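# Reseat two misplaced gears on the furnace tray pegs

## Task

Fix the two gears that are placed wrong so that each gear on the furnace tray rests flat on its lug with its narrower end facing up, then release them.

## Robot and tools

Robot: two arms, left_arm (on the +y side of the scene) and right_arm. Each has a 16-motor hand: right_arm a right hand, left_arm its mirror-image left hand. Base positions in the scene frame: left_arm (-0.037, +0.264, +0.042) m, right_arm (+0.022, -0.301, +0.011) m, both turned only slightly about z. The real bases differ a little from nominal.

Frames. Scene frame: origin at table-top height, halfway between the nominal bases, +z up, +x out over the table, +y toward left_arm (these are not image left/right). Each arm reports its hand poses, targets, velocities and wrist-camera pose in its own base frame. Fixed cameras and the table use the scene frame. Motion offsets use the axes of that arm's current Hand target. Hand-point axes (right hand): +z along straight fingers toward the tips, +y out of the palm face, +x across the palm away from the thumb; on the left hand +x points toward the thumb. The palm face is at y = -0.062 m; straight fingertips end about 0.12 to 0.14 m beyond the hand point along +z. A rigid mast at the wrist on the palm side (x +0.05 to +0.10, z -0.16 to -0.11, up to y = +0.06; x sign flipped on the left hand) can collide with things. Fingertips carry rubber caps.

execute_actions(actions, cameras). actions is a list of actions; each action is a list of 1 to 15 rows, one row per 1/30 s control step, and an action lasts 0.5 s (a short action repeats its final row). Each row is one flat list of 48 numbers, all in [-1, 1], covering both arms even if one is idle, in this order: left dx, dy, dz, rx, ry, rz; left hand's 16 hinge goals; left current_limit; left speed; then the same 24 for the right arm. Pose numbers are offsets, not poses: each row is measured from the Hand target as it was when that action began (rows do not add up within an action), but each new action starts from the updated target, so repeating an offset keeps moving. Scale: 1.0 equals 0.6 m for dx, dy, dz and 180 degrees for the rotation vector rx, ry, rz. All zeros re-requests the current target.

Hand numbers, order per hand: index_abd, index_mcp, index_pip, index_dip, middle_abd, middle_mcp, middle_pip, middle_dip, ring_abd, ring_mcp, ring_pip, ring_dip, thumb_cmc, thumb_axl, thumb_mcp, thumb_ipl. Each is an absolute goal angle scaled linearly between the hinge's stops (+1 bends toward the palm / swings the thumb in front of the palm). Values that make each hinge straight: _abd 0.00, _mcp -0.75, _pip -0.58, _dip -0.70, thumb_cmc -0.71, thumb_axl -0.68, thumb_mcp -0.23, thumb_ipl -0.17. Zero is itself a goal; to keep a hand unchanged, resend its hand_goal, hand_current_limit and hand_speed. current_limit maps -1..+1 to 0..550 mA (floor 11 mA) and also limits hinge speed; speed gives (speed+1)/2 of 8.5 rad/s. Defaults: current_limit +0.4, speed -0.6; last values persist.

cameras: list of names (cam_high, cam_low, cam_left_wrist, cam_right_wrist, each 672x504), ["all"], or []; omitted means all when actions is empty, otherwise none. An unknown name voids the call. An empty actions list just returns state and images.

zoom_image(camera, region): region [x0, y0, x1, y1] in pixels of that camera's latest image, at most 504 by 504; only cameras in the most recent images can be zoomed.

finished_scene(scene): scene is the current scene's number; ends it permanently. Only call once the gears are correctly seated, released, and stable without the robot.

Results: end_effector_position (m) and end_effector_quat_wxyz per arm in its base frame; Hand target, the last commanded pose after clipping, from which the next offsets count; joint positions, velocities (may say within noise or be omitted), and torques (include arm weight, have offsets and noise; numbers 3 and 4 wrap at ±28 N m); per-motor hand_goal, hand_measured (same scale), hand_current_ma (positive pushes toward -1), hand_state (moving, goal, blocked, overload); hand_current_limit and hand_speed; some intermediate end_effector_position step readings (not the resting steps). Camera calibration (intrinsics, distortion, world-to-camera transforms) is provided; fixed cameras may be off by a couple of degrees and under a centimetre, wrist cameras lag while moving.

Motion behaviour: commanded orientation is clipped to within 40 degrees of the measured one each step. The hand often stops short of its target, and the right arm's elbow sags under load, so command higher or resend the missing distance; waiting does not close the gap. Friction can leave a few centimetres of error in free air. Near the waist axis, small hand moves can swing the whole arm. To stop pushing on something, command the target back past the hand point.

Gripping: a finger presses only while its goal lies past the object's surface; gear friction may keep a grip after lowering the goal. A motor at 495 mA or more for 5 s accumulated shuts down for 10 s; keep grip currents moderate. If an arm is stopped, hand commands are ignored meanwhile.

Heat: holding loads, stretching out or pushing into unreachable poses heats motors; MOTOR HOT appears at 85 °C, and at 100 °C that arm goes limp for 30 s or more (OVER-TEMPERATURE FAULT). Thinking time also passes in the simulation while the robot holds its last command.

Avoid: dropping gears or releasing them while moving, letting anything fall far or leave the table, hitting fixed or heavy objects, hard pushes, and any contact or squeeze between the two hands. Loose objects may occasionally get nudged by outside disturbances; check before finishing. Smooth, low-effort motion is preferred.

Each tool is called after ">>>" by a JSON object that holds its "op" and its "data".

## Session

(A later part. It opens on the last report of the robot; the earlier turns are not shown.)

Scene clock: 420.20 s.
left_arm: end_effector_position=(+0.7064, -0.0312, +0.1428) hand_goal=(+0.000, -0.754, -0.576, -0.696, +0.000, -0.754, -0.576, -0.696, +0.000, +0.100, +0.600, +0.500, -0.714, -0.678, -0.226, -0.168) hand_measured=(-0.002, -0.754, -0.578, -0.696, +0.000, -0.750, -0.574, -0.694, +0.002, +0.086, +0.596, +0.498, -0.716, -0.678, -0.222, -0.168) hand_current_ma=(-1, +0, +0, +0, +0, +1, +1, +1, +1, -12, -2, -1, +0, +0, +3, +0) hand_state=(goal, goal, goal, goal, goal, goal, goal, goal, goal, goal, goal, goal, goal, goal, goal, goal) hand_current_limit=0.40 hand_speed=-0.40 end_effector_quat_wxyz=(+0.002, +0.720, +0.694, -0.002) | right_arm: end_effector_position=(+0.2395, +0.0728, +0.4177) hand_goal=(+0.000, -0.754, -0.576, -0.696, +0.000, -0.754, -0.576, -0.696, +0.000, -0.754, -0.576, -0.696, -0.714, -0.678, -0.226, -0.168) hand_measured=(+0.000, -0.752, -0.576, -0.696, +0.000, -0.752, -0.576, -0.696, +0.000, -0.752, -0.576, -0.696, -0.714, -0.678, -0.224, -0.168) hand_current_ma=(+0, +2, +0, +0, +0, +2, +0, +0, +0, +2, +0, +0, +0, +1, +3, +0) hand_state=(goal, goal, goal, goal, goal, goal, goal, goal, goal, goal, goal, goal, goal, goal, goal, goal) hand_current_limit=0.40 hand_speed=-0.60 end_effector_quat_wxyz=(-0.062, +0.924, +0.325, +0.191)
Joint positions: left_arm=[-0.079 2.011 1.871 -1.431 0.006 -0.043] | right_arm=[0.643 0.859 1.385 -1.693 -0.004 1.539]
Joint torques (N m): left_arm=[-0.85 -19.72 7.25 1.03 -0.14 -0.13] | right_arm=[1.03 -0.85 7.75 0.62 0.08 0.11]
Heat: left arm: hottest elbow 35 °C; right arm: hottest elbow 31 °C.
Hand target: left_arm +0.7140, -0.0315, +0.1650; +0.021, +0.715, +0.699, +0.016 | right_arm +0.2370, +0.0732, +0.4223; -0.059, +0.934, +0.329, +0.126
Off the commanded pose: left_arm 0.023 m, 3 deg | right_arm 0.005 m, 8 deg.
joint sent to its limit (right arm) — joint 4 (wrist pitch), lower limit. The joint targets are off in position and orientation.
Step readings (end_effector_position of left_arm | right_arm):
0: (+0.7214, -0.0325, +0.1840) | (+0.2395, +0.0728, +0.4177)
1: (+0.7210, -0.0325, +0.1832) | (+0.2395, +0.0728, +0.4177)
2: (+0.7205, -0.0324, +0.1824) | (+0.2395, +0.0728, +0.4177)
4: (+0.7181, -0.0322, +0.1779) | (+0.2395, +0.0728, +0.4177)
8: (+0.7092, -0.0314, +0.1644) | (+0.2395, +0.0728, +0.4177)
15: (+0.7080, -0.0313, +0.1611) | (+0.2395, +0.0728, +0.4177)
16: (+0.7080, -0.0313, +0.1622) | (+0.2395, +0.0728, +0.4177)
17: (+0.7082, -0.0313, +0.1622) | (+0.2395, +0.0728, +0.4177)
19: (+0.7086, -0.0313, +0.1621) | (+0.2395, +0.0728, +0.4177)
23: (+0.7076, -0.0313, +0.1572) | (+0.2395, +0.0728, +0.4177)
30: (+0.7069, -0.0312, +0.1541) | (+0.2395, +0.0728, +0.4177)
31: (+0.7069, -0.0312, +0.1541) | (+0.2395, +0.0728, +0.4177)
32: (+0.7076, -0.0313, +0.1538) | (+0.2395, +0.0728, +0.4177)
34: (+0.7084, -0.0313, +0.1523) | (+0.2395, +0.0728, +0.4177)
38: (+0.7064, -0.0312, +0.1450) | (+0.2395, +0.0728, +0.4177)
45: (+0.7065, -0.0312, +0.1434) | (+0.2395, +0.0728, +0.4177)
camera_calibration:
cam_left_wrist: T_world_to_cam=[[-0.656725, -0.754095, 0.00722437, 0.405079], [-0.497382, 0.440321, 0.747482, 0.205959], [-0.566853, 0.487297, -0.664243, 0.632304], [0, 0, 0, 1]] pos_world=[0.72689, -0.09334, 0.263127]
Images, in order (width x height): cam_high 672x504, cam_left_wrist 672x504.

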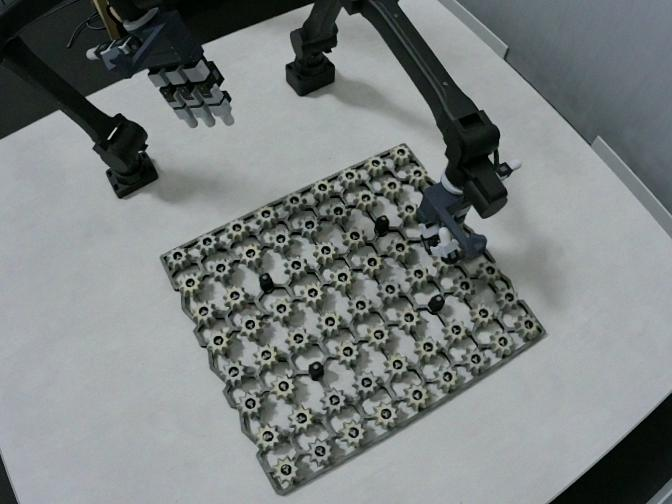

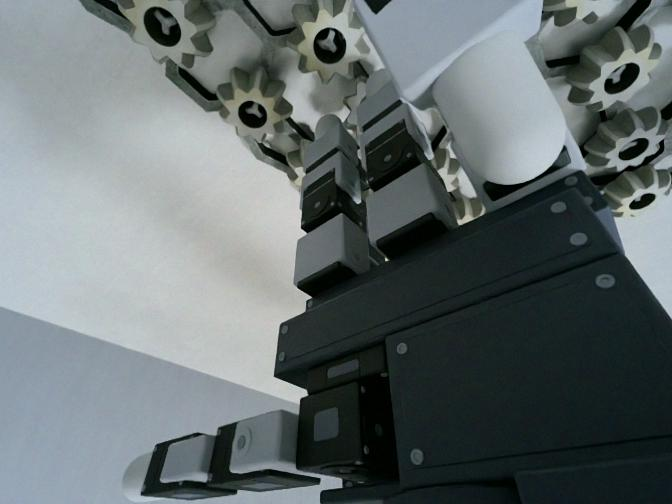

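>>> {"op": "execute_actions", "data": {"actions": [[[-0.0092,-0.0006,0.0125,0,0,0,0,-0.754,-0.576,-0.696,0,-0.754,-0.576,-0.696,0,0.1,0.6,0.5,-0.714,-0.678,-0.226,-0.168,0.4,-0.4,0,0,0,0,0,0,0,-0.754,-0.576,-0.696,0,-0.754,-0.576,-0.696,0,-0.754,-0.576,-0.696,-0.714,-0.678,-0.226,-0.168,0.4,-0.6]]], "cameras": ["cam_left_wrist", "cam_high"]}}

>>> {"op": "zoom_image", "data": {"camera": "cam_left_wrist", "region": [220, 0, 460, 190]}}

>>> {"op": "zoom_image", "data": {"camera": "cam_high", "region": [400, 205, 470, 265]}}

Scene clock: 421.50 s.
left_arm: end_effector_position=(+0.7067, -0.0304, +0.1385) hand_goal=(+0.000, -0.754, -0.576, -0.696, +0.000, -0.754, -0.576, -0.696, +0.000, +0.100, +0.600, +0.500, -0.714, -0.678, -0.226, -0.168) hand_measured=(-0.002, -0.754, -0.578, -0.696, +0.000, -0.750, -0.574, -0.694, +0.002, +0.086, +0.596, +0.498, -0.716, -0.678, -0.222, -0.168) hand_current_ma=(-1, +0, +0, +0, +0, +1, +1, +1, +1, -12, -2, -1, +0, +0, +3, +0) hand_state=(goal, goal, goal, goal, goal, goal, goal, goal, goal, goal, goal, goal, goal, goal, goal, goal) hand_current_limit=0.40 hand_speed=-0.40 end_effector_quat_wxyz=(+0.003, +0.717, +0.698, -0.001) | right_arm: end_effector_position=(+0.2395, +0.0728, +0.4177) hand_goal=(+0.000, -0.754, -0.576, -0.696, +0.000, -0.754, -0.576, -0.696, +0.000, -0.754, -0.576, -0.696, -0.714, -0.678, -0.226, -0.168) hand_measured=(+0.000, -0.752, -0.576, -0.696, +0.000, -0.752, -0.576, -0.696, +0.000, -0.752, -0.576, -0.696, -0.714, -0.678, -0.224, -0.168) hand_current_ma=(+0, +2, +0, +0, +0, +2, +0, +0, +0, +2, +0, +0, +0, +1, +3, +0) hand_state=(goal, goal, goal, goal, goal, goal, goal, goal, goal, goal, goal, goal, goal, goal, goal, goal) hand_current_limit=0.40 hand_speed=-0.60 end_effector_quat_wxyz=(-0.062, +0.924, +0.325, +0.191)
Joint positions: left_arm=[-0.079 2.011 1.859 -1.414 0.006 -0.052] | right_arm=[0.643 0.859 1.385 -1.693 -0.004 1.539]
Joint torques (N m): left_arm=[-0.85 -19.31 7.24 1.03 -0.18 -0.14] | right_arm=[0.97 -0.85 7.72 0.62 0.08 0.12]
Heat: left arm: hottest elbow 35 °C; right arm: hottest elbow 31 °C.
Hand target: left_arm +0.7139, -0.0371, +0.1575; +0.021, +0.715, +0.699, +0.016 | right_arm +0.2370, +0.0732, +0.4223; -0.059, +0.934, +0.329, +0.126
Off the commanded pose: left_arm 0.021 m, 3 deg | right_arm 0.005 m, 8 deg.
joint sent to its limit (right arm) — joint 4 (wrist pitch), lower limit. The joint targets are off in position and orientation.
Step readings (end_effector_position of left_arm | right_arm):
0: (+0.7064, -0.0312, +0.1428) | (+0.2395, +0.0728, +0.4177)
1: (+0.7064, -0.0312, +0.1428) | (+0.2395, +0.0728, +0.4177)
2: (+0.7068, -0.0311, +0.1429) | (+0.2395, +0.0728, +0.4177)
4: (+0.7073, -0.0310, +0.1420) | (+0.2395, +0.0728, +0.4177)
8: (+0.7065, -0.0306, +0.1390) | (+0.2395, +0.0728, +0.4177)
15: (+0.7067, -0.0304, +0.1385) | (+0.2395, +0.0728, +0.4177)
camera_calibration:
cam_left_wrist: T_world_to_cam=[[-0.649792, -0.760098, 0.00460236, 0.401122], [-0.504783, 0.43604, 0.745025, 0.214431], [-0.568299, 0.481789, -0.667021, 0.630449], [0, 0, 0, 1]] pos_world=[0.727171, -0.0923516, 0.25892]
Images, in order (width x height): cam_high 672x504, cam_left_wrist 672x504.

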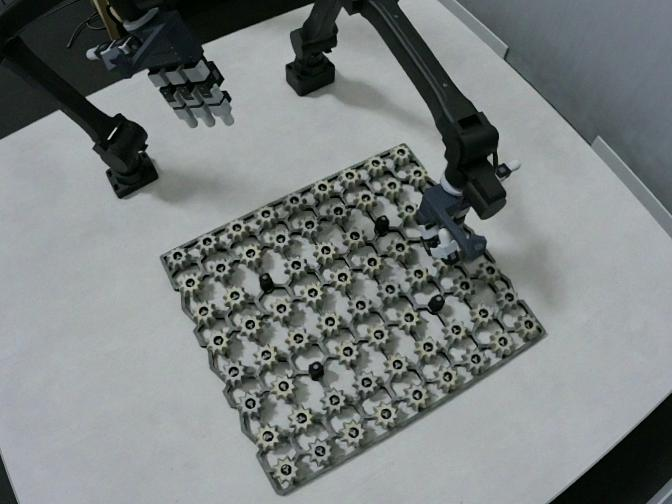

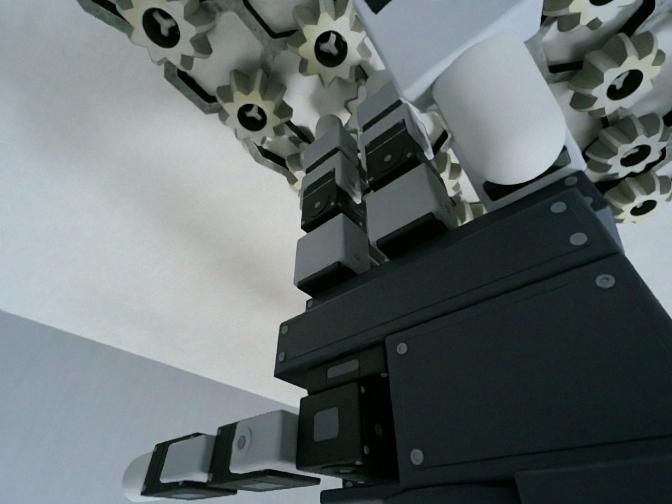

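Scaled by 2.100 from the camera's 672x504 image, which has a finer 960x720 frame.

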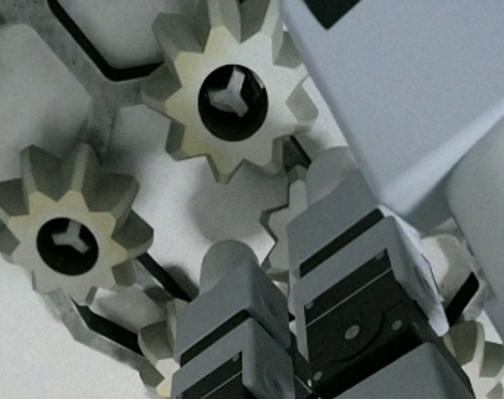

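Scaled by 7.200 from the camera's 672x504 image, which has a finer 960x720 frame.

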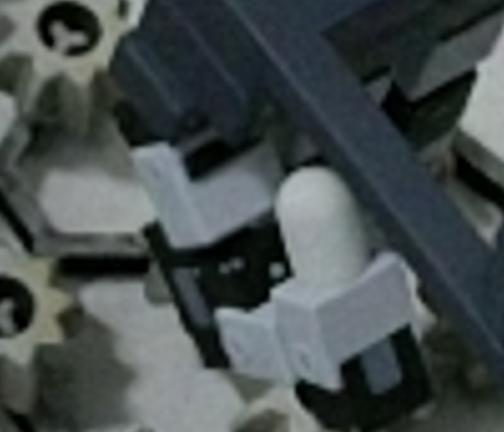

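>>> {"op": "execute_actions", "data": {"actions": [[[-0.0092,-0.0006,0,0,0,0,0,-0.754,-0.576,-0.696,0,-0.754,-0.576,-0.696,0,0.1,0.6,0.5,-0.714,-0.678,-0.226,-0.168,0.4,-0.4,0,0,0,0,0,0,0,-0.754,-0.576,-0.696,0,-0.754,-0.576,-0.696,0,-0.754,-0.576,-0.696,-0.714,-0.678,-0.226,-0.168,0.4,-0.6]]], "cameras": []}}

Scene clock: 422.83 s.
left_arm: end_effector_position=(+0.7059, -0.0415, +0.1385) hand_goal=(+0.000, -0.754, -0.576, -0.696, +0.000, -0.754, -0.576, -0.696, +0.000, +0.100, +0.600, +0.500, -0.714, -0.678, -0.226, -0.168) hand_measured=(-0.002, -0.754, -0.578, -0.696, +0.000, -0.750, -0.574, -0.694, +0.002, +0.086, +0.596, +0.498, -0.716, -0.678, -0.222, -0.168) hand_current_ma=(-1, +0, +0, +0, +0, +1, +1, +1, +1, -12, -2, -1, +0, +0, +3, +0) hand_state=(goal, goal, goal, goal, goal, goal, goal, goal, goal, goal, goal, goal, goal, goal, goal, goal) hand_current_limit=0.40 hand_speed=-0.40 end_effector_quat_wxyz=(+0.003, +0.719, +0.695, -0.001) | right_arm: end_effector_position=(+0.2395, +0.0728, +0.4177) hand_goal=(+0.000, -0.754, -0.576, -0.696, +0.000, -0.754, -0.576, -0.696, +0.000, -0.754, -0.576, -0.696, -0.714, -0.678, -0.226, -0.168) hand_measured=(+0.000, -0.752, -0.576, -0.696, +0.000, -0.752, -0.576, -0.696, +0.000, -0.752, -0.576, -0.696, -0.714, -0.678, -0.224, -0.168) hand_current_ma=(+0, +2, +0, +0, +0, +2, +0, +0, +0, +2, +0, +0, +0, +1, +3, +0) hand_state=(goal, goal, goal, goal, goal, goal, goal, goal, goal, goal, goal, goal, goal, goal, goal, goal) hand_current_limit=0.40 hand_speed=-0.60 end_effector_quat_wxyz=(-0.062, +0.924, +0.325, +0.191)
Joint positions: left_arm=[-0.096 2.011 1.859 -1.414 0.006 -0.062] | right_arm=[0.643 0.859 1.385 -1.693 -0.004 1.539]
Joint torques (N m): left_arm=[-0.97 -19.66 7.17 1.03 -0.2 -0.14] | right_arm=[0.97 -0.85 7.71 0.62 0.08 0.11]
Heat: left arm: hottest elbow 35 °C; right arm: hottest elbow 31 °C.
Hand target: left_arm +0.7134, -0.0426, +0.1575; +0.021, +0.715, +0.699, +0.016 | right_arm +0.2370, +0.0732, +0.4223; -0.059, +0.934, +0.329, +0.126
Off the commanded pose: left_arm 0.020 m, 3 deg | right_arm 0.005 m, 8 deg.
joint sent to its limit (right arm) — joint 4 (wrist pitch), lower limit. The joint targets are off in position and orientation.
Step readings (end_effector_position of left_arm | right_arm):
0: (+0.7067, -0.0304, +0.1385) | (+0.2395, +0.0728, +0.4177)
1: (+0.7067, -0.0304, +0.1385) | (+0.2395, +0.0728, +0.4177)
2: (+0.7067, -0.0303, +0.1385) | (+0.2395, +0.0728, +0.4177)
4: (+0.7066, -0.0312, +0.1385) | (+0.2395, +0.0728, +0.4177)
8: (+0.7064, -0.0331, +0.1385) | (+0.2395, +0.0728, +0.4177)
15: (+0.7062, -0.0373, +0.1385) | (+0.2395, +0.0728, +0.4177)
No camera images: "cameras" was empty.

>>> {"op": "execute_actions", "data": {"actions": [[[0.0175,0.001,0,0,0,0,0,-0.754,-0.576,-0.696,0,-0.754,-0.576,-0.696,0,0.1,0.6,0.5,-0.714,-0.678,-0.226,-0.168,0.4,-0.4,0,0,0,0,0,0,0,-0.754,-0.576,-0.696,0,-0.754,-0.576,-0.696,0,-0.754,-0.576,-0.696,-0.714,-0.678,-0.226,-0.168,0.4,-0.6]]], "cameras": []}}

Scene clock: 423.83 s.
left_arm: end_effector_position=(+0.7060, -0.0405, +0.1385) hand_goal=(+0.000, -0.754, -0.576, -0.696, +0.000, -0.754, -0.576, -0.696, +0.000, +0.100, +0.600, +0.500, -0.714, -0.678, -0.226, -0.168) hand_measured=(-0.002, -0.754, -0.578, -0.696, +0.000, -0.750, -0.574, -0.694, +0.002, +0.086, +0.596, +0.498, -0.716, -0.678, -0.222, -0.168) hand_current_ma=(-1, +0, +0, +0, +0, +1, +1, +1, +1, -12, -2, -1, +0, +0, +3, +0) hand_state=(goal, goal, goal, goal, goal, goal, goal, goal, goal, goal, goal, goal, goal, goal, goal, goal) hand_current_limit=0.40 hand_speed=-0.40 end_effector_quat_wxyz=(+0.003, +0.719, +0.695, -0.001) | right_arm: end_effector_position=(+0.2395, +0.0728, +0.4177) hand_goal=(+0.000, -0.754, -0.576, -0.696, +0.000, -0.754, -0.576, -0.696, +0.000, -0.754, -0.576, -0.696, -0.714, -0.678, -0.226, -0.168) hand_measured=(+0.000, -0.752, -0.576, -0.696, +0.000, -0.752, -0.576, -0.696, +0.000, -0.752, -0.576, -0.696, -0.714, -0.678, -0.224, -0.168) hand_current_ma=(+0, +2, +0, +0, +0, +2, +0, +0, +0, +2, +0, +0, +0, +1, +3, +0) hand_state=(goal, goal, goal, goal, goal, goal, goal, goal, goal, goal, goal, goal, goal, goal, goal, goal) hand_current_limit=0.40 hand_speed=-0.60 end_effector_quat_wxyz=(-0.062, +0.924, +0.325, +0.191)
Joint positions: left_arm=[-0.095 2.011 1.859 -1.414 0.006 -0.062] | right_arm=[0.643 0.859 1.385 -1.693 -0.004 1.539]
Joint torques (N m): left_arm=[0.15 -19.31 7.2 1.06 -0.17 0.03] | right_arm=[1.03 -0.91 7.71 0.64 0.08 0.11]
Heat: left arm: hottest elbow 35 °C; right arm: hottest elbow 31 °C.
Hand target: left_arm +0.7142, -0.0321, +0.1575; +0.021, +0.715, +0.699, +0.016 | right_arm +0.2370, +0.0732, +0.4223; -0.059, +0.934, +0.329, +0.126
Off the commanded pose: left_arm 0.022 m, 3 deg | right_arm 0.005 m, 8 deg.
joint sent to its limit (right arm) — joint 4 (wrist pitch), lower limit. The joint targets are off in position and orientation.
Step readings (end_effector_position of left_arm | right_arm):
0: (+0.7059, -0.0415, +0.1385) | (+0.2395, +0.0728, +0.4177)
1: (+0.7059, -0.0415, +0.1385) | (+0.2395, +0.0728, +0.4177)
2: (+0.7059, -0.0415, +0.1385) | (+0.2395, +0.0728, +0.4177)
4: (+0.7059, -0.0415, +0.1385) | (+0.2395, +0.0728, +0.4177)
8: (+0.7059, -0.0415, +0.1385) | (+0.2395, +0.0728, +0.4177)
15: (+0.7060, -0.0405, +0.1385) | (+0.2395, +0.0728, +0.4177)
No camera images: "cameras" was empty.

>>> {"op": "execute_actions", "data": {"actions": [[[0,0,0,0,0,0,0,-0.754,-0.576,-0.696,0,-0.754,-0.576,-0.696,0,0.1,0.6,0.5,-0.714,-0.678,-0.226,-0.168,0.4,-0.4,0,0,0,0,0,0,0,-0.754,-0.576,-0.696,0,-0.754,-0.576,-0.696,0,-0.754,-0.576,-0.696,-0.714,-0.678,-0.226,-0.168,0.4,-0.6]]], "cameras": []}}

Scene clock: 424.77 s.
left_arm: end_effector_position=(+0.7060, -0.0405, +0.1385) hand_goal=(+0.000, -0.754, -0.576, -0.696, +0.000, -0.754, -0.576, -0.696, +0.000, +0.100, +0.600, +0.500, -0.714, -0.678, -0.226, -0.168) hand_measured=(-0.002, -0.754, -0.578, -0.696, +0.000, -0.750, -0.574, -0.694, +0.002, +0.086, +0.596, +0.498, -0.716, -0.678, -0.222, -0.168) hand_current_ma=(-1, +0, +0, +0, +0, +1, +1, +1, +1, -12, -2, -1, +0, +0, +3, +0) hand_state=(goal, goal, goal, goal, goal, goal, goal, goal, goal, goal, goal, goal, goal, goal, goal, goal) hand_current_limit=0.40 hand_speed=-0.40 end_effector_quat_wxyz=(+0.003, +0.719, +0.695, -0.001) | right_arm: end_effector_position=(+0.2395, +0.0728, +0.4177) hand_goal=(+0.000, -0.754, -0.576, -0.696, +0.000, -0.754, -0.576, -0.696, +0.000, -0.754, -0.576, -0.696, -0.714, -0.678, -0.226, -0.168) hand_measured=(+0.000, -0.752, -0.576, -0.696, +0.000, -0.752, -0.576, -0.696, +0.000, -0.752, -0.576, -0.696, -0.714, -0.678, -0.224, -0.168) hand_current_ma=(+0, +2, +0, +0, +0, +2, +0, +0, +0, +2, +0, +0, +0, +1, +3, +0) hand_state=(goal, goal, goal, goal, goal, goal, goal, goal, goal, goal, goal, goal, goal, goal, goal, goal) hand_current_limit=0.40 hand_speed=-0.60 end_effector_quat_wxyz=(-0.062, +0.924, +0.325, +0.191)
Joint positions: left_arm=[-0.095 2.011 1.859 -1.414 0.006 -0.062] | right_arm=[0.643 0.859 1.385 -1.693 -0.004 1.539]
Joint torques (N m): left_arm=[0.32 -19.37 7.19 1.07 -0.2 0.02] | right_arm=[1.03 -0.85 7.72 0.59 0.09 0.12]
Heat: left arm: hottest elbow 35 °C; right arm: hottest elbow 31 °C.
Hand target: left_arm +0.7142, -0.0321, +0.1575; +0.021, +0.715, +0.699, +0.016 | right_arm +0.2370, +0.0732, +0.4223; -0.059, +0.934, +0.329, +0.126
Off the commanded pose: left_arm 0.022 m, 3 deg | right_arm 0.005 m, 8 deg.
joint sent to its limit (right arm) — joint 4 (wrist pitch), lower limit. The joint targets are off in position and orientation.
Step readings (end_effector_position of left_arm | right_arm):
0: (+0.7060, -0.0405, +0.1385) | (+0.2395, +0.0728, +0.4177)
1: (+0.7060, -0.0405, +0.1385) | (+0.2395, +0.0728, +0.4177)
2: (+0.7060, -0.0405, +0.1385) | (+0.2395, +0.0728, +0.4177)
4: (+0.7060, -0.0405, +0.1385) | (+0.2395, +0.0728, +0.4177)
8: (+0.7060, -0.0405, +0.1385) | (+0.2395, +0.0728, +0.4177)
15: (+0.7060, -0.0405, +0.1385) | (+0.2395, +0.0728, +0.4177)
No camera images: "cameras" was empty.

>>> {"op": "execute_actions", "data": {"actions": [[[0.0035,0.0002,0,0,0,0,0,-0.754,-0.576,-0.696,0,-0.754,-0.576,-0.696,0,0.1,0.6,0.5,-0.714,-0.678,-0.226,-0.168,0.4,-0.4,0,0,0,0,0,0,0,-0.754,-0.576,-0.696,0,-0.754,-0.576,-0.696,0,-0.754,-0.576,-0.696,-0.714,-0.678,-0.226,-0.168,0.4,-0.6]]], "cameras": []}}

Scene clock: 425.90 s.
left_arm: end_effector_position=(+0.7062, -0.0361, +0.1385) hand_goal=(+0.000, -0.754, -0.576, -0.696, +0.000, -0.754, -0.576, -0.696, +0.000, +0.100, +0.600, +0.500, -0.714, -0.678, -0.226, -0.168) hand_measured=(-0.002, -0.754, -0.578, -0.696, +0.000, -0.750, -0.574, -0.694, +0.002, +0.086, +0.596, +0.498, -0.716, -0.678, -0.222, -0.168) hand_current_ma=(-1, +0, +0, +0, +0, +1, +1, +1, +1, -12, -2, -1, +0, +0, +3, +0) hand_state=(goal, goal, goal, goal, goal, goal, goal, goal, goal, goal, goal, goal, goal, goal, goal, goal) hand_current_limit=0.40 hand_speed=-0.40 end_effector_quat_wxyz=(+0.003, +0.717, +0.698, -0.001) | right_arm: end_effector_position=(+0.2395, +0.0728, +0.4177) hand_goal=(+0.000, -0.754, -0.576, -0.696, +0.000, -0.754, -0.576, -0.696, +0.000, -0.754, -0.576, -0.696, -0.714, -0.678, -0.226, -0.168) hand_measured=(+0.000, -0.752, -0.576, -0.696, +0.000, -0.752, -0.576, -0.696, +0.000, -0.752, -0.576, -0.696, -0.714, -0.678, -0.224, -0.168) hand_current_ma=(+0, +2, +0, +0, +0, +2, +0, +0, +0, +2, +0, +0, +0, +1, +3, +0) hand_state=(goal, goal, goal, goal, goal, goal, goal, goal, goal, goal, goal, goal, goal, goal, goal, goal) hand_current_limit=0.40 hand_speed=-0.60 end_effector_quat_wxyz=(-0.062, +0.924, +0.325, +0.191)
Joint positions: left_arm=[-0.089 2.011 1.859 -1.414 0.006 -0.062] | right_arm=[0.643 0.859 1.385 -1.693 -0.004 1.539]
Joint torques (N m): left_arm=[0.32 -19.08 7.12 1.01 -0.16 0.02] | right_arm=[0.85 -0.85 7.76 0.64 0.08 0.11]
Heat: left arm: hottest elbow 35 °C; right arm: hottest elbow 31 °C.
Hand target: left_arm +0.7144, -0.0300, +0.1575; +0.021, +0.715, +0.699, +0.016 | right_arm +0.2370, +0.0732, +0.4223; -0.059, +0.934, +0.329, +0.126
Off the commanded pose: left_arm 0.022 m, 3 deg | right_arm 0.005 m, 8 deg.
joint sent to its limit (right arm) — joint 4 (wrist pitch), lower limit. The joint targets are off in position and orientation.
Step readings (end_effector_position of left_arm | right_arm):
0: (+0.7060, -0.0405, +0.1385) | (+0.2395, +0.0728, +0.4177)
1: (+0.7060, -0.0405, +0.1385) | (+0.2395, +0.0728, +0.4177)
2: (+0.7060, -0.0405, +0.1385) | (+0.2395, +0.0728, +0.4177)
4: (+0.7060, -0.0405, +0.1385) | (+0.2395, +0.0728, +0.4177)
8: (+0.7060, -0.0394, +0.1385) | (+0.2395, +0.0728, +0.4177)
15: (+0.7061, -0.0372, +0.1385) | (+0.2395, +0.0728, +0.4177)
No camera images: "cameras" was empty.

>>> {"op": "execute_actions", "data": {"actions": [[[0.0042,0.0002,0,0,0,0,0,-0.754,-0.576,-0.696,0,-0.754,-0.576,-0.696,0,0.1,0.6,0.5,-0.714,-0.678,-0.226,-0.168,0.4,-0.4,0,0,0,0,0,0,0,-0.754,-0.576,-0.696,0,-0.754,-0.576,-0.696,0,-0.754,-0.576,-0.696,-0.714,-0.678,-0.226,-0.168,0.4,-0.6]]], "cameras": ["cam_left_wrist", "cam_high"]}}

>>> {"op": "zoom_image", "data": {"camera": "cam_left_wrist", "region": [220, 0, 460, 190]}}

Scene clock: 426.87 s.
left_arm: end_effector_position=(+0.7062, -0.0350, +0.1385) hand_goal=(+0.000, -0.754, -0.576, -0.696, +0.000, -0.754, -0.576, -0.696, +0.000, +0.100, +0.600, +0.500, -0.714, -0.678, -0.226, -0.168) hand_measured=(-0.002, -0.754, -0.578, -0.696, +0.000, -0.750, -0.574, -0.694, +0.002, +0.086, +0.596, +0.498, -0.716, -0.678, -0.222, -0.168) hand_current_ma=(-1, +0, +0, +0, +0, +1, +1, +1, +1, -12, -2, -1, +0, +0, +3, +0) hand_state=(goal, goal, goal, goal, goal, goal, goal, goal, goal, goal, goal, goal, goal, goal, goal, goal) hand_current_limit=0.40 hand_speed=-0.40 end_effector_quat_wxyz=(+0.003, +0.716, +0.698, -0.001) | right_arm: end_effector_position=(+0.2395, +0.0728, +0.4177) hand_goal=(+0.000, -0.754, -0.576, -0.696, +0.000, -0.754, -0.576, -0.696, +0.000, -0.754, -0.576, -0.696, -0.714, -0.678, -0.226, -0.168) hand_measured=(+0.000, -0.752, -0.576, -0.696, +0.000, -0.752, -0.576, -0.696, +0.000, -0.752, -0.576, -0.696, -0.714, -0.678, -0.224, -0.168) hand_current_ma=(+0, +2, +0, +0, +0, +2, +0, +0, +0, +2, +0, +0, +0, +1, +3, +0) hand_state=(goal, goal, goal, goal, goal, goal, goal, goal, goal, goal, goal, goal, goal, goal, goal, goal) hand_current_limit=0.40 hand_speed=-0.60 end_effector_quat_wxyz=(-0.062, +0.924, +0.325, +0.191)
Joint positions: left_arm=[-0.087 2.011 1.859 -1.414 0.006 -0.062] | right_arm=[0.643 0.859 1.385 -1.693 -0.004 1.539]
Joint torques (N m): left_arm=[0.44 -19.49 7.16 0.98 -0.16 0.02] | right_arm=[1.03 -0.79 7.76 0.64 0.09 0.12]
Heat: left arm: hottest elbow 35 °C; right arm: hottest elbow 31 °C.
Hand target: left_arm +0.7146, -0.0275, +0.1575; +0.021, +0.715, +0.699, +0.016 | right_arm +0.2370, +0.0732, +0.4223; -0.059, +0.934, +0.329, +0.126
Off the commanded pose: left_arm 0.022 m, 3 deg | right_arm 0.005 m, 8 deg.
joint sent to its limit (right arm) — joint 4 (wrist pitch), lower limit. The joint targets are off in position and orientation.
Step readings (end_effector_position of left_arm | right_arm):
0: (+0.7062, -0.0361, +0.1385) | (+0.2395, +0.0728, +0.4177)
1: (+0.7062, -0.0361, +0.1385) | (+0.2395, +0.0728, +0.4177)
2: (+0.7062, -0.0361, +0.1385) | (+0.2395, +0.0728, +0.4177)
4: (+0.7062, -0.0361, +0.1385) | (+0.2395, +0.0728, +0.4177)
8: (+0.7062, -0.0361, +0.1385) | (+0.2395, +0.0728, +0.4177)
15: (+0.7062, -0.0350, +0.1385) | (+0.2395, +0.0728, +0.4177)
camera_calibration:
cam_left_wrist: T_world_to_cam=[[-0.648689, -0.76104, 0.00455721, 0.396545], [-0.505393, 0.435244, 0.745078, 0.216636], [-0.569018, 0.481021, -0.666962, 0.632927], [0, 0, 0, 1]] pos_world=[0.726867, -0.0969533, 0.25892]
Images, in order (width x height): cam_high 672x504, cam_left_wrist 672x504.

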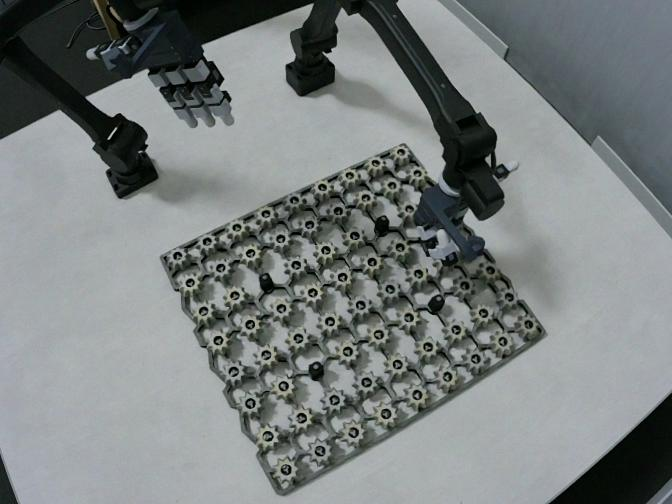

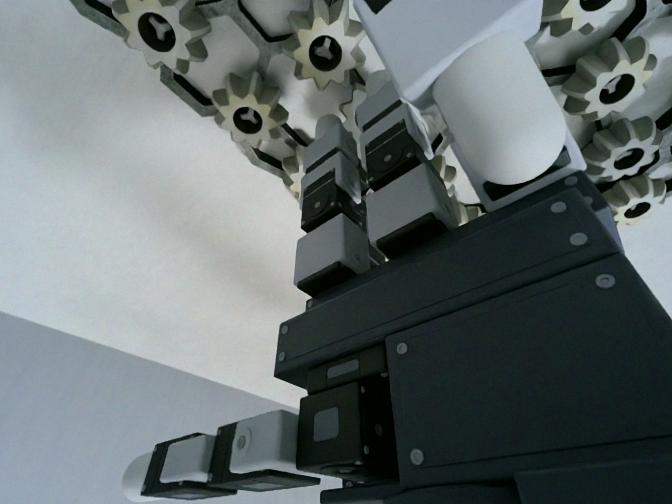

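Scaled by 2.100 from the camera's 672x504 image, which has a finer 960x720 frame.

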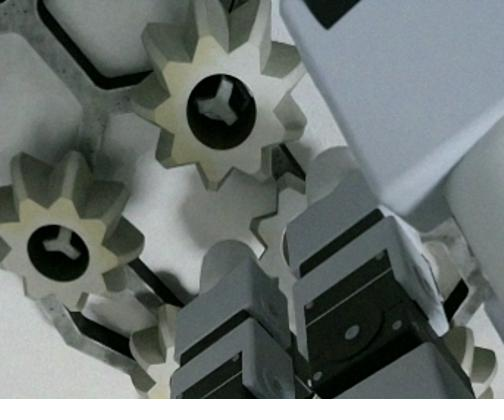

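>>> {"op": "execute_actions", "data": {"actions": [[[0.0002,-0.0011,0.0213,0,0,0,0,-0.754,-0.576,-0.696,0,-0.754,-0.576,-0.696,0,0.1,0.6,0.5,-0.714,-0.678,-0.226,-0.168,0.4,-0.4,0,0,0,0,0,0,0,-0.754,-0.576,-0.696,0,-0.754,-0.576,-0.696,0,-0.754,-0.576,-0.696,-0.714,-0.678,-0.226,-0.168,0.4,-0.6]],[[0.0002,-0.0011,0.016,0,0,0,0,-0.754,-0.576,-0.696,0,-0.754,-0.576,-0.696,0,0.1,0.6,0.5,-0.714,-0.678,-0.226,-0.168,0.4,-0.4,0,0,0,0,0,0,0,-0.754,-0.576,-0.696,0,-0.754,-0.576,-0.696,0,-0.754,-0.576,-0.696,-0.714,-0.678,-0.226,-0.168,0.4,-0.6]]], "cameras": ["cam_left_wrist", "cam_high"]}}

>>> {"op": "zoom_image", "data": {"camera": "cam_left_wrist", "region": [220, 0, 460, 190]}}

Scene clock: 428.57 s.
left_arm: end_effector_position=(+0.7064, -0.0353, +0.1234) hand_goal=(+0.000, -0.754, -0.576, -0.696, +0.000, -0.754, -0.576, -0.696, +0.000, +0.100, +0.600, +0.500, -0.714, -0.678, -0.226, -0.168) hand_measured=(-0.002, -0.754, -0.578, -0.696, +0.002, -0.750, -0.574, -0.694, +0.002, +0.086, +0.596, +0.498, -0.716, -0.678, -0.222, -0.168) hand_current_ma=(-1, +0, +0, +0, +0, +3, +1, +1, +1, -12, -2, -1, +0, +0, +3, +0) hand_state=(goal, goal, goal, goal, goal, goal, goal, goal, goal, goal, goal, goal, goal, goal, goal, goal) hand_current_limit=0.40 hand_speed=-0.40 end_effector_quat_wxyz=(+0.008, +0.716, +0.698, +0.002) | right_arm: end_effector_position=(+0.2395, +0.0728, +0.4177) hand_goal=(+0.000, -0.754, -0.576, -0.696, +0.000, -0.754, -0.576, -0.696, +0.000, -0.754, -0.576, -0.696, -0.714, -0.678, -0.226, -0.168) hand_measured=(+0.000, -0.752, -0.576, -0.696, +0.000, -0.752, -0.576, -0.696, +0.000, -0.752, -0.576, -0.696, -0.714, -0.678, -0.224, -0.168) hand_current_ma=(+0, +2, +0, +0, +0, +2, +0, +0, +0, +2, +0, +0, +0, +1, +3, +0) hand_state=(goal, goal, goal, goal, goal, goal, goal, goal, goal, goal, goal, goal, goal, goal, goal, goal) hand_current_limit=0.40 hand_speed=-0.60 end_effector_quat_wxyz=(-0.062, +0.924, +0.325, +0.191)
Joint positions: left_arm=[-0.087 2.011 1.816 -1.359 0.007 -0.062] | right_arm=[0.643 0.859 1.385 -1.693 -0.004 1.539]
Joint torques (N m): left_arm=[0.26 -18.49 7.1 0.99 -0.17 0.01] | right_arm=[0.91 -0.91 7.73 0.59 0.07 0.11]
Heat: left arm: hottest elbow 35 °C; right arm: hottest elbow 31 °C.
Hand target: left_arm +0.7144, -0.0274, +0.1350; +0.021, +0.715, +0.699, +0.016 | right_arm +0.2370, +0.0732, +0.4223; -0.059, +0.934, +0.329, +0.126
Off the commanded pose: left_arm 0.016 m, 2 deg | right_arm 0.005 m, 8 deg.
joint sent to its limit (right arm) — joint 4 (wrist pitch), lower limit. The joint targets are off in position and orientation.
Step readings (end_effector_position of left_arm | right_arm):
0: (+0.7062, -0.0350, +0.1385) | (+0.2395, +0.0728, +0.4177)
1: (+0.7062, -0.0350, +0.1385) | (+0.2395, +0.0728, +0.4177)
2: (+0.7064, -0.0351, +0.1375) | (+0.2395, +0.0728, +0.4177)
4: (+0.7073, -0.0351, +0.1361) | (+0.2395, +0.0728, +0.4177)
8: (+0.7056, -0.0350, +0.1301) | (+0.2395, +0.0728, +0.4177)
15: (+0.7057, -0.0350, +0.1291) | (+0.2395, +0.0728, +0.4177)
16: (+0.7056, -0.0350, +0.1285) | (+0.2395, +0.0728, +0.4177)
17: (+0.7060, -0.0350, +0.1286) | (+0.2395, +0.0728, +0.4177)
19: (+0.7065, -0.0351, +0.1272) | (+0.2395, +0.0728, +0.4177)
23: (+0.7061, -0.0353, +0.1238) | (+0.2395, +0.0728, +0.4177)
30: (+0.7064, -0.0353, +0.1234) | (+0.2395, +0.0728, +0.4177)
camera_calibration:
cam_left_wrist: T_world_to_cam=[[-0.648674, -0.761065, -0.00126185, 0.397118], [-0.514406, 0.437218, 0.737717, 0.235432], [-0.560899, 0.479187, -0.675109, 0.618241], [0, 0, 0, 1]] pos_world=[0.725479, -0.096956, 0.244199]
Images, in order (width x height): cam_high 672x504, cam_left_wrist 672x504.

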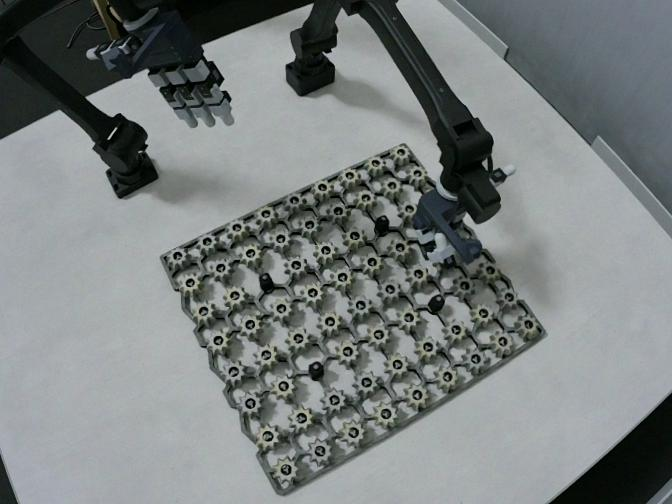

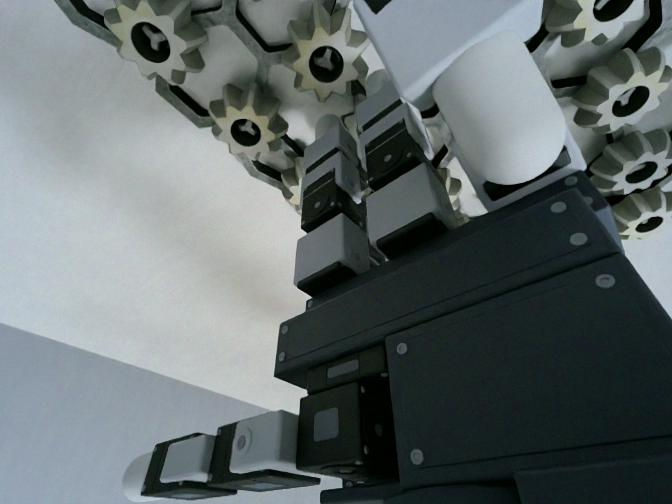

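Scaled by 2.100 from the camera's 672x504 image, which has a finer 960x720 frame.

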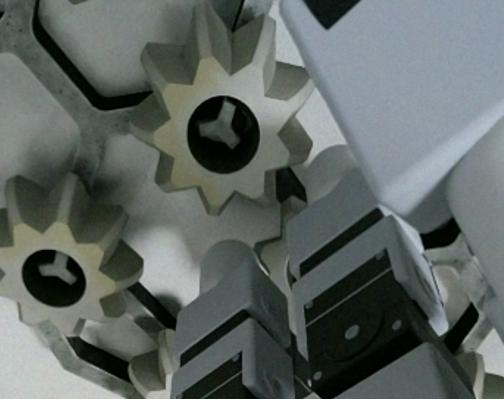

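>>> {"op": "execute_actions", "data": {"actions": [[[0.0002,-0.0009,0.0167,0,0,0,0,-0.754,-0.576,-0.696,0,-0.754,-0.576,-0.696,0,0.1,0.6,0.5,-0.714,-0.678,-0.226,-0.168,0.4,-0.4,0,0,0,0,0,0,0,-0.754,-0.576,-0.696,0,-0.754,-0.576,-0.696,0,-0.754,-0.576,-0.696,-0.714,-0.678,-0.226,-0.168,0.4,-0.6]]], "cameras": ["cam_left_wrist", "cam_high"]}}

>>> {"op": "zoom_image", "data": {"camera": "cam_left_wrist", "region": [260, 40, 440, 180]}}

>>> {"op": "zoom_image", "data": {"camera": "cam_high", "region": [400, 205, 470, 265]}}

Scene clock: 429.63 s.
left_arm: end_effector_position=(+0.7076, -0.0354, +0.1190) hand_goal=(+0.000, -0.754, -0.576, -0.696, +0.000, -0.754, -0.576, -0.696, +0.000, +0.100, +0.600, +0.500, -0.714, -0.678, -0.226, -0.168) hand_measured=(-0.002, -0.754, -0.576, -0.696, +0.004, -0.750, -0.574, -0.694, +0.002, +0.086, +0.596, +0.498, -0.716, -0.678, -0.222, -0.168) hand_current_ma=(-1, +0, +0, +0, +1, +2, +1, +1, +1, -12, -2, -1, +0, +0, +3, +0) hand_state=(goal, goal, goal, goal, goal, goal, goal, goal, goal, goal, goal, goal, goal, goal, goal, goal) hand_current_limit=0.40 hand_speed=-0.40 end_effector_quat_wxyz=(+0.012, +0.716, +0.698, +0.005) | right_arm: end_effector_position=(+0.2395, +0.0728, +0.4177) hand_goal=(+0.000, -0.754, -0.576, -0.696, +0.000, -0.754, -0.576, -0.696, +0.000, -0.754, -0.576, -0.696, -0.714, -0.678, -0.226, -0.168) hand_measured=(+0.000, -0.752, -0.576, -0.696, +0.000, -0.752, -0.576, -0.696, +0.000, -0.752, -0.576, -0.696, -0.714, -0.678, -0.224, -0.168) hand_current_ma=(+0, +2, +0, +0, +0, +2, +0, +0, +0, +2, +0, +0, +0, +1, +3, +0) hand_state=(goal, goal, goal, goal, goal, goal, goal, goal, goal, goal, goal, goal, goal, goal, goal, goal) hand_current_limit=0.40 hand_speed=-0.60 end_effector_quat_wxyz=(-0.062, +0.924, +0.325, +0.191)
Joint positions: left_arm=[-0.087 2.011 1.802 -1.336 0.007 -0.062] | right_arm=[0.643 0.859 1.385 -1.693 -0.004 1.539]
Joint torques (N m): left_arm=[0.21 -18.02 6.76 0.99 -0.19 0.02] | right_arm=[0.97 -0.91 7.76 0.58 0.09 0.11]
Heat: left arm: hottest elbow 35 °C; right arm: hottest elbow 31 °C.
Hand target: left_arm +0.7144, -0.0274, +0.1250; +0.021, +0.715, +0.699, +0.016 | right_arm +0.2370, +0.0732, +0.4223; -0.059, +0.934, +0.329, +0.126
Off the commanded pose: left_arm 0.012 m, 2 deg | right_arm 0.005 m, 8 deg.
joint sent to its limit (right arm) — joint 4 (wrist pitch), lower limit. The joint targets are off in position and orientation.
Step readings (end_effector_position of left_arm | right_arm):
0: (+0.7064, -0.0353, +0.1234) | (+0.2395, +0.0728, +0.4177)
1: (+0.7064, -0.0353, +0.1234) | (+0.2395, +0.0728, +0.4177)
2: (+0.7067, -0.0353, +0.1229) | (+0.2395, +0.0728, +0.4177)
4: (+0.7071, -0.0354, +0.1215) | (+0.2395, +0.0728, +0.4177)
8: (+0.7072, -0.0354, +0.1189) | (+0.2395, +0.0728, +0.4177)
15: (+0.7076, -0.0354, +0.1190) | (+0.2395, +0.0728, +0.4177)
camera_calibration:
cam_left_wrist: T_world_to_cam=[[-0.648647, -0.76106, -0.00659363, 0.398444], [-0.521114, 0.437795, 0.73265, 0.244663], [-0.554704, 0.478667, -0.680574, 0.612293], [0, 0, 0, 1]] pos_world=[0.725588, -0.0969568, 0.240086]
Images, in order (width x height): cam_high 672x504, cam_left_wrist 672x504.

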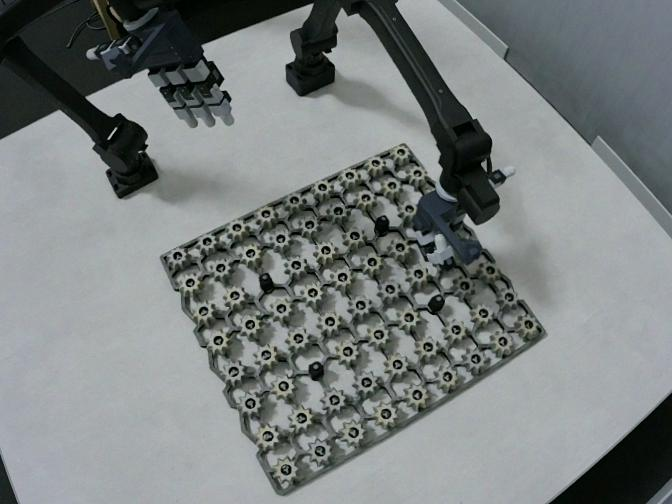

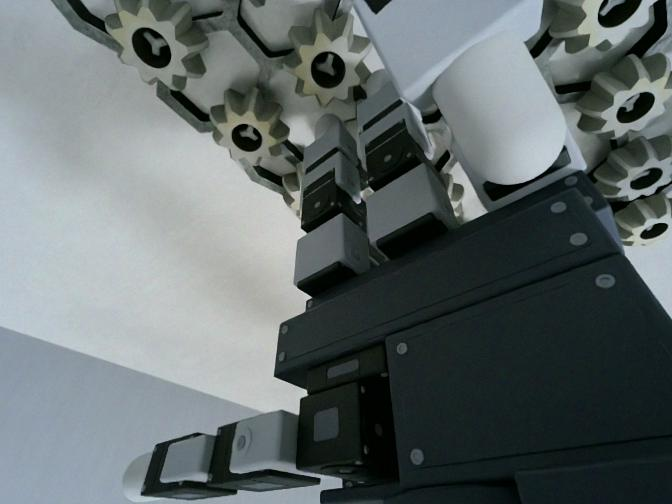

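Scaled by 2.800 from the camera's 672x504 image, which has a finer 960x720 frame.

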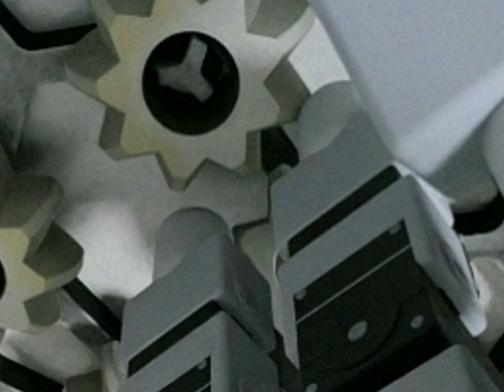

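Scaled by 7.200 from the camera's 672x504 image, which has a finer 960x720 frame.

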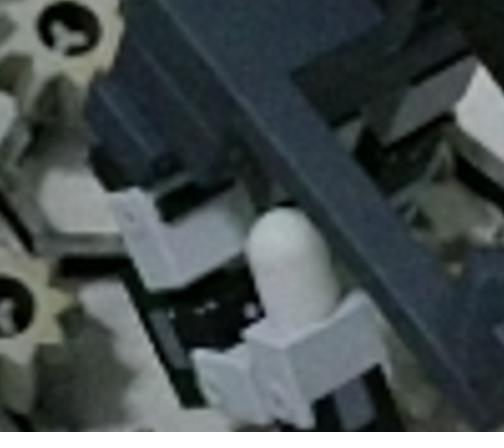

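>>> {"op": "execute_actions", "data": {"actions": [[[-0.0002,-0.0067,-0.0003,0,0,0,0,-0.754,-0.576,-0.696,0,-0.754,-0.576,-0.696,0,0.1,0.6,0.5,-0.714,-0.678,-0.226,-0.168,0.4,-0.4,0,0,0,0,0,0,0,-0.754,-0.576,-0.696,0,-0.754,-0.576,-0.696,0,-0.754,-0.576,-0.696,-0.714,-0.678,-0.226,-0.168,0.4,-0.6]],[[-0.0002,-0.005,-0.0003,0,0,0,0,-0.754,-0.576,-0.696,0,-0.754,-0.576,-0.696,0,0.1,0.6,0.5,-0.714,-0.678,-0.226,-0.168,0.4,-0.4,0,0,0,0,0,0,0,-0.754,-0.576,-0.696,0,-0.754,-0.576,-0.696,0,-0.754,-0.576,-0.696,-0.714,-0.678,-0.226,-0.168,0.4,-0.6]]], "cameras": ["cam_left_wrist", "cam_high"]}}

>>> {"op": "zoom_image", "data": {"camera": "cam_left_wrist", "region": [260, 40, 440, 180]}}

Scene clock: 431.67 s.
left_arm: end_effector_position=(+0.7054, -0.0355, +0.1145) hand_goal=(+0.000, -0.754, -0.576, -0.696, +0.000, -0.754, -0.576, -0.696, +0.000, +0.100, +0.600, +0.500, -0.714, -0.678, -0.226, -0.168) hand_measured=(-0.004, -0.744, -0.572, -0.696, +0.018, -0.746, -0.574, -0.694, +0.002, +0.086, +0.596, +0.498, -0.716, -0.678, -0.222, -0.168) hand_current_ma=(-1, +9, +2, +0, +15, +5, +1, +1, +1, -12, -2, -1, +0, +0, +3, +0) hand_state=(goal, goal, goal, goal, goal, goal, goal, goal, goal, goal, goal, goal, goal, goal, goal, goal) hand_current_limit=0.40 hand_speed=-0.40 end_effector_quat_wxyz=(+0.014, +0.716, +0.698, +0.006) | right_arm: end_effector_position=(+0.2395, +0.0728, +0.4177) hand_goal=(+0.000, -0.754, -0.576, -0.696, +0.000, -0.754, -0.576, -0.696, +0.000, -0.754, -0.576, -0.696, -0.714, -0.678, -0.226, -0.168) hand_measured=(+0.000, -0.752, -0.576, -0.696, +0.000, -0.752, -0.576, -0.696, +0.000, -0.752, -0.576, -0.696, -0.714, -0.678, -0.224, -0.168) hand_current_ma=(+0, +2, +0, +0, +0, +2, +0, +0, +0, +2, +0, +0, +0, +1, +3, +0) hand_state=(goal, goal, goal, goal, goal, goal, goal, goal, goal, goal, goal, goal, goal, goal, goal, goal) hand_current_limit=0.40 hand_speed=-0.60 end_effector_quat_wxyz=(-0.062, +0.924, +0.325, +0.191)
Joint positions: left_arm=[-0.087 2.005 1.779 -1.315 0.009 -0.062] | right_arm=[0.643 0.859 1.385 -1.693 -0.004 1.539]
Joint torques (N m): left_arm=[0.32 -18.96 6.19 0.73 -0.24 0] | right_arm=[1.14 -0.79 7.73 0.61 0.08 0.11]
Heat: left arm: hottest elbow 34 °C; right arm: hottest elbow 31 °C.
Hand target: left_arm +0.7074, -0.0274, +0.1250; +0.021, +0.715, +0.699, +0.016 | right_arm +0.2370, +0.0732, +0.4223; -0.059, +0.934, +0.329, +0.126
Off the commanded pose: left_arm 0.013 m, 1 deg | right_arm 0.005 m, 8 deg.
joint sent to its limit (right arm) — joint 4 (wrist pitch), lower limit. The joint targets are off in position and orientation.
Step readings (end_effector_position of left_arm | right_arm):
0: (+0.7076, -0.0354, +0.1190) | (+0.2395, +0.0728, +0.4177)
1: (+0.7076, -0.0354, +0.1190) | (+0.2395, +0.0728, +0.4177)
2: (+0.7075, -0.0354, +0.1184) | (+0.2395, +0.0728, +0.4177)
4: (+0.7069, -0.0354, +0.1172) | (+0.2395, +0.0728, +0.4177)
8: (+0.7068, -0.0356, +0.1155) | (+0.2395, +0.0728, +0.4177)
15: (+0.7066, -0.0356, +0.1144) | (+0.2395, +0.0728, +0.4177)
16: (+0.7066, -0.0356, +0.1144) | (+0.2395, +0.0728, +0.4177)
17: (+0.7065, -0.0356, +0.1138) | (+0.2395, +0.0728, +0.4177)
19: (+0.7062, -0.0356, +0.1148) | (+0.2395, +0.0728, +0.4177)
23: (+0.7050, -0.0355, +0.1143) | (+0.2395, +0.0728, +0.4177)
30: (+0.7054, -0.0355, +0.1145) | (+0.2395, +0.0728, +0.4177)
camera_calibration:
cam_left_wrist: T_world_to_cam=[[-0.648641, -0.761053, -0.00797694, 0.397139], [-0.524332, 0.43924, 0.729482, 0.249616], [-0.551671, 0.477355, -0.683953, 0.606178], [0, 0, 0, 1]] pos_world=[0.722893, -0.0967587, 0.235675]
Images, in order (width x height): cam_high 672x504, cam_left_wrist 672x504.

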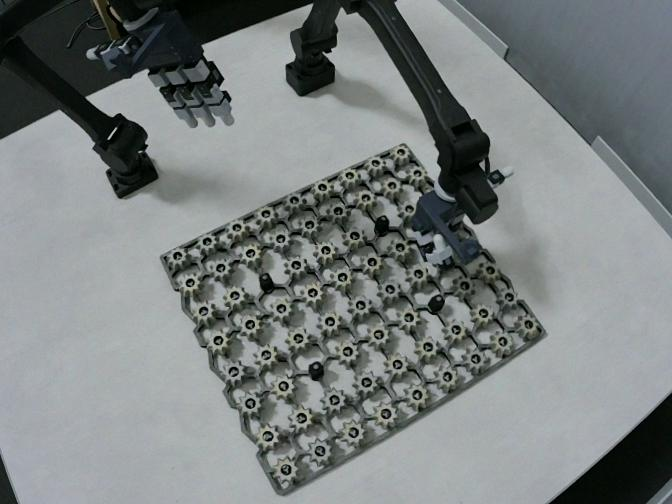

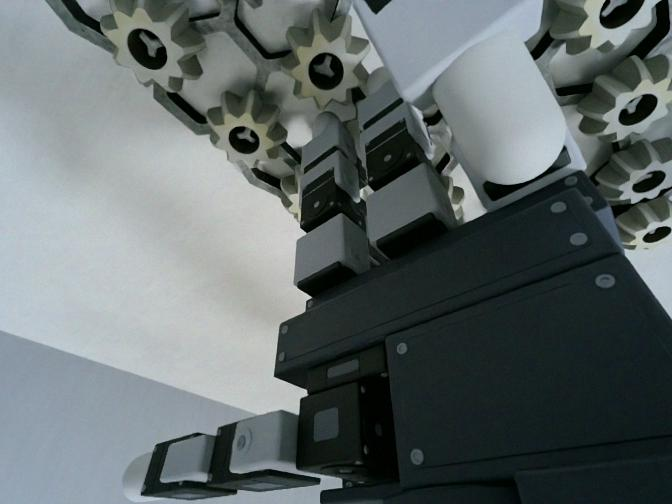

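Scaled by 2.800 from the camera's 672x504 image, which has a finer 960x720 frame.

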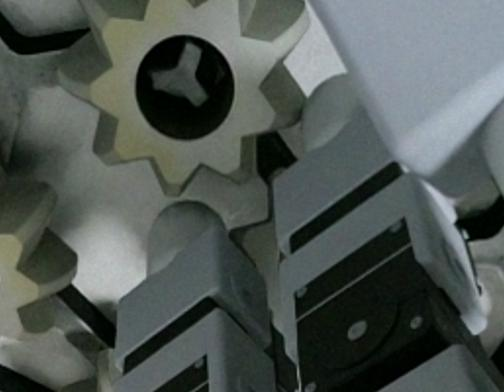

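>>> {"op": "execute_actions", "data": {"actions": [[[-0.0002,-0.0067,-0.0003,0,0,0,0,-0.754,-0.576,-0.696,0,-0.754,-0.576,-0.696,0,0.1,0.6,0.5,-0.714,-0.678,-0.226,-0.168,0.4,-0.4,0,0,0,0,0,0,0,-0.754,-0.576,-0.696,0,-0.754,-0.576,-0.696,0,-0.754,-0.576,-0.696,-0.714,-0.678,-0.226,-0.168,0.4,-0.6]],[[-0.0002,-0.0067,-0.0003,0,0,0,0,-0.754,-0.576,-0.696,0,-0.754,-0.576,-0.696,0,0.1,0.6,0.5,-0.714,-0.678,-0.226,-0.168,0.4,-0.4,0,0,0,0,0,0,0,-0.754,-0.576,-0.696,0,-0.754,-0.576,-0.696,0,-0.754,-0.576,-0.696,-0.714,-0.678,-0.226,-0.168,0.4,-0.6]]], "cameras": ["cam_left_wrist", "cam_high"]}}

>>> {"op": "zoom_image", "data": {"camera": "cam_left_wrist", "region": [260, 40, 440, 180]}}

>>> {"op": "zoom_image", "data": {"camera": "cam_high", "region": [400, 205, 470, 265]}}

Scene clock: 433.23 s.
left_arm: end_effector_position=(+0.7022, -0.0360, +0.1153) hand_goal=(+0.000, -0.754, -0.576, -0.696, +0.000, -0.754, -0.576, -0.696, +0.000, +0.100, +0.600, +0.500, -0.714, -0.678, -0.226, -0.168) hand_measured=(-0.004, -0.738, -0.568, -0.694, +0.020, -0.738, -0.570, -0.694, +0.002, +0.086, +0.596, +0.498, -0.716, -0.678, -0.222, -0.168) hand_current_ma=(-1, +15, +4, +1, +16, +14, +4, +1, +1, -12, -2, -1, +0, +0, +3, +0) hand_state=(goal, goal, goal, goal, goal, goal, goal, goal, goal, goal, goal, goal, goal, goal, goal, goal) hand_current_limit=0.40 hand_speed=-0.40 end_effector_quat_wxyz=(+0.021, +0.719, +0.695, +0.012) | right_arm: end_effector_position=(+0.2395, +0.0728, +0.4177) hand_goal=(+0.000, -0.754, -0.576, -0.696, +0.000, -0.754, -0.576, -0.696, +0.000, -0.754, -0.576, -0.696, -0.714, -0.678, -0.226, -0.168) hand_measured=(+0.000, -0.752, -0.576, -0.696, +0.000, -0.752, -0.576, -0.696, +0.000, -0.752, -0.576, -0.696, -0.714, -0.678, -0.224, -0.168) hand_current_ma=(+0, +2, +0, +0, +0, +2, +0, +0, +0, +2, +0, +0, +0, +1, +3, +0) hand_state=(goal, goal, goal, goal, goal, goal, goal, goal, goal, goal, goal, goal, goal, goal, goal, goal) hand_current_limit=0.40 hand_speed=-0.60 end_effector_quat_wxyz=(-0.062, +0.924, +0.325, +0.191)
Joint positions: left_arm=[-0.087 1.985 1.745 -1.284 0.009 -0.052] | right_arm=[0.643 0.859 1.385 -1.693 -0.004 1.539]
Joint torques (N m): left_arm=[0.03 -19.02 6.09 0.55 -0.27 -0.01] | right_arm=[0.97 -0.85 7.75 0.64 0.08 0.12]
Heat: left arm: hottest elbow 34 °C; right arm: hottest elbow 31 °C.
Hand target: left_arm +0.6993, -0.0275, +0.1249; +0.021, +0.715, +0.699, +0.016 | right_arm +0.2370, +0.0732, +0.4223; -0.059, +0.934, +0.329, +0.126
Off the commanded pose: left_arm 0.013 m, 1 deg | right_arm 0.005 m, 8 deg.
joint sent to its limit (right arm) — joint 4 (wrist pitch), lower limit. The joint targets are off in position and orientation.
Step readings (end_effector_position of left_arm | right_arm):
0: (+0.7054, -0.0355, +0.1145) | (+0.2395, +0.0728, +0.4177)
1: (+0.7049, -0.0355, +0.1138) | (+0.2395, +0.0728, +0.4177)
2: (+0.7053, -0.0355, +0.1149) | (+0.2395, +0.0728, +0.4177)
4: (+0.7045, -0.0358, +0.1146) | (+0.2395, +0.0728, +0.4177)
8: (+0.7033, -0.0361, +0.1146) | (+0.2395, +0.0728, +0.4177)
15: (+0.7035, -0.0361, +0.1153) | (+0.2395, +0.0728, +0.4177)
16: (+0.7035, -0.0361, +0.1153) | (+0.2395, +0.0728, +0.4177)
17: (+0.7034, -0.0361, +0.1147) | (+0.2395, +0.0728, +0.4177)
19: (+0.7029, -0.0361, +0.1145) | (+0.2395, +0.0728, +0.4177)
23: (+0.7023, -0.0360, +0.1148) | (+0.2395, +0.0728, +0.4177)
30: (+0.7022, -0.0360, +0.1153) | (+0.2395, +0.0728, +0.4177)
camera_calibration:
cam_left_wrist: T_world_to_cam=[[-0.655389, -0.755072, -0.0182011, 0.400817], [-0.532546, 0.444883, 0.720051, 0.254572], [-0.535593, 0.481606, -0.693683, 0.595174], [0, 0, 0, 1]] pos_world=[0.717034, -0.097249, 0.236852]
Images, in order (width x height): cam_high 672x504, cam_left_wrist 672x504.

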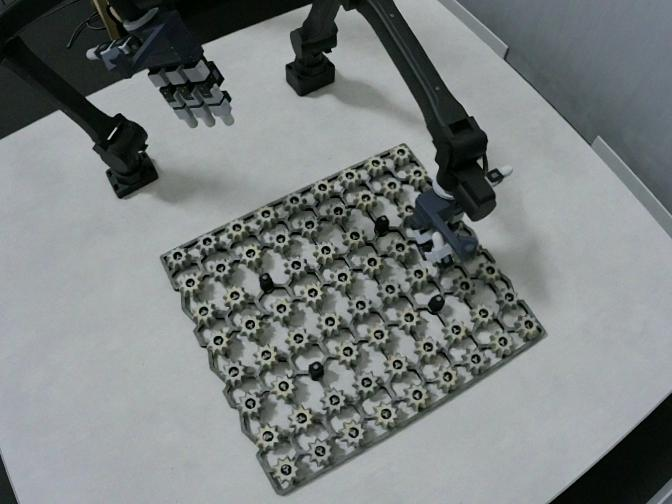

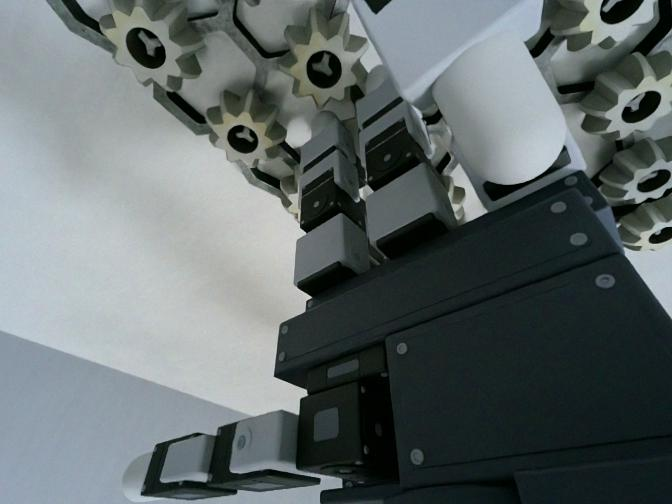

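Scaled by 2.800 from the camera's 672x504 image, which has a finer 960x720 frame.

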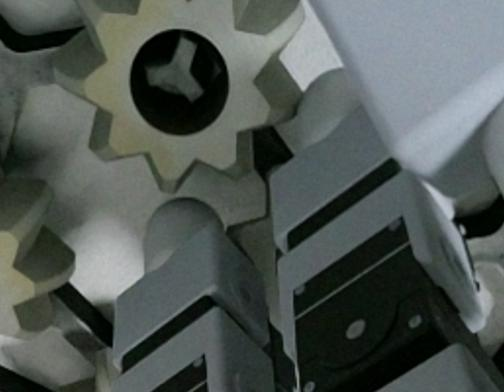

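Scaled by 7.200 from the camera's 672x504 image, which has a finer 960x720 frame.

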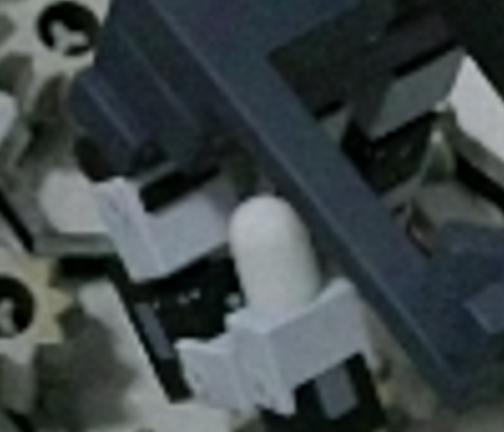

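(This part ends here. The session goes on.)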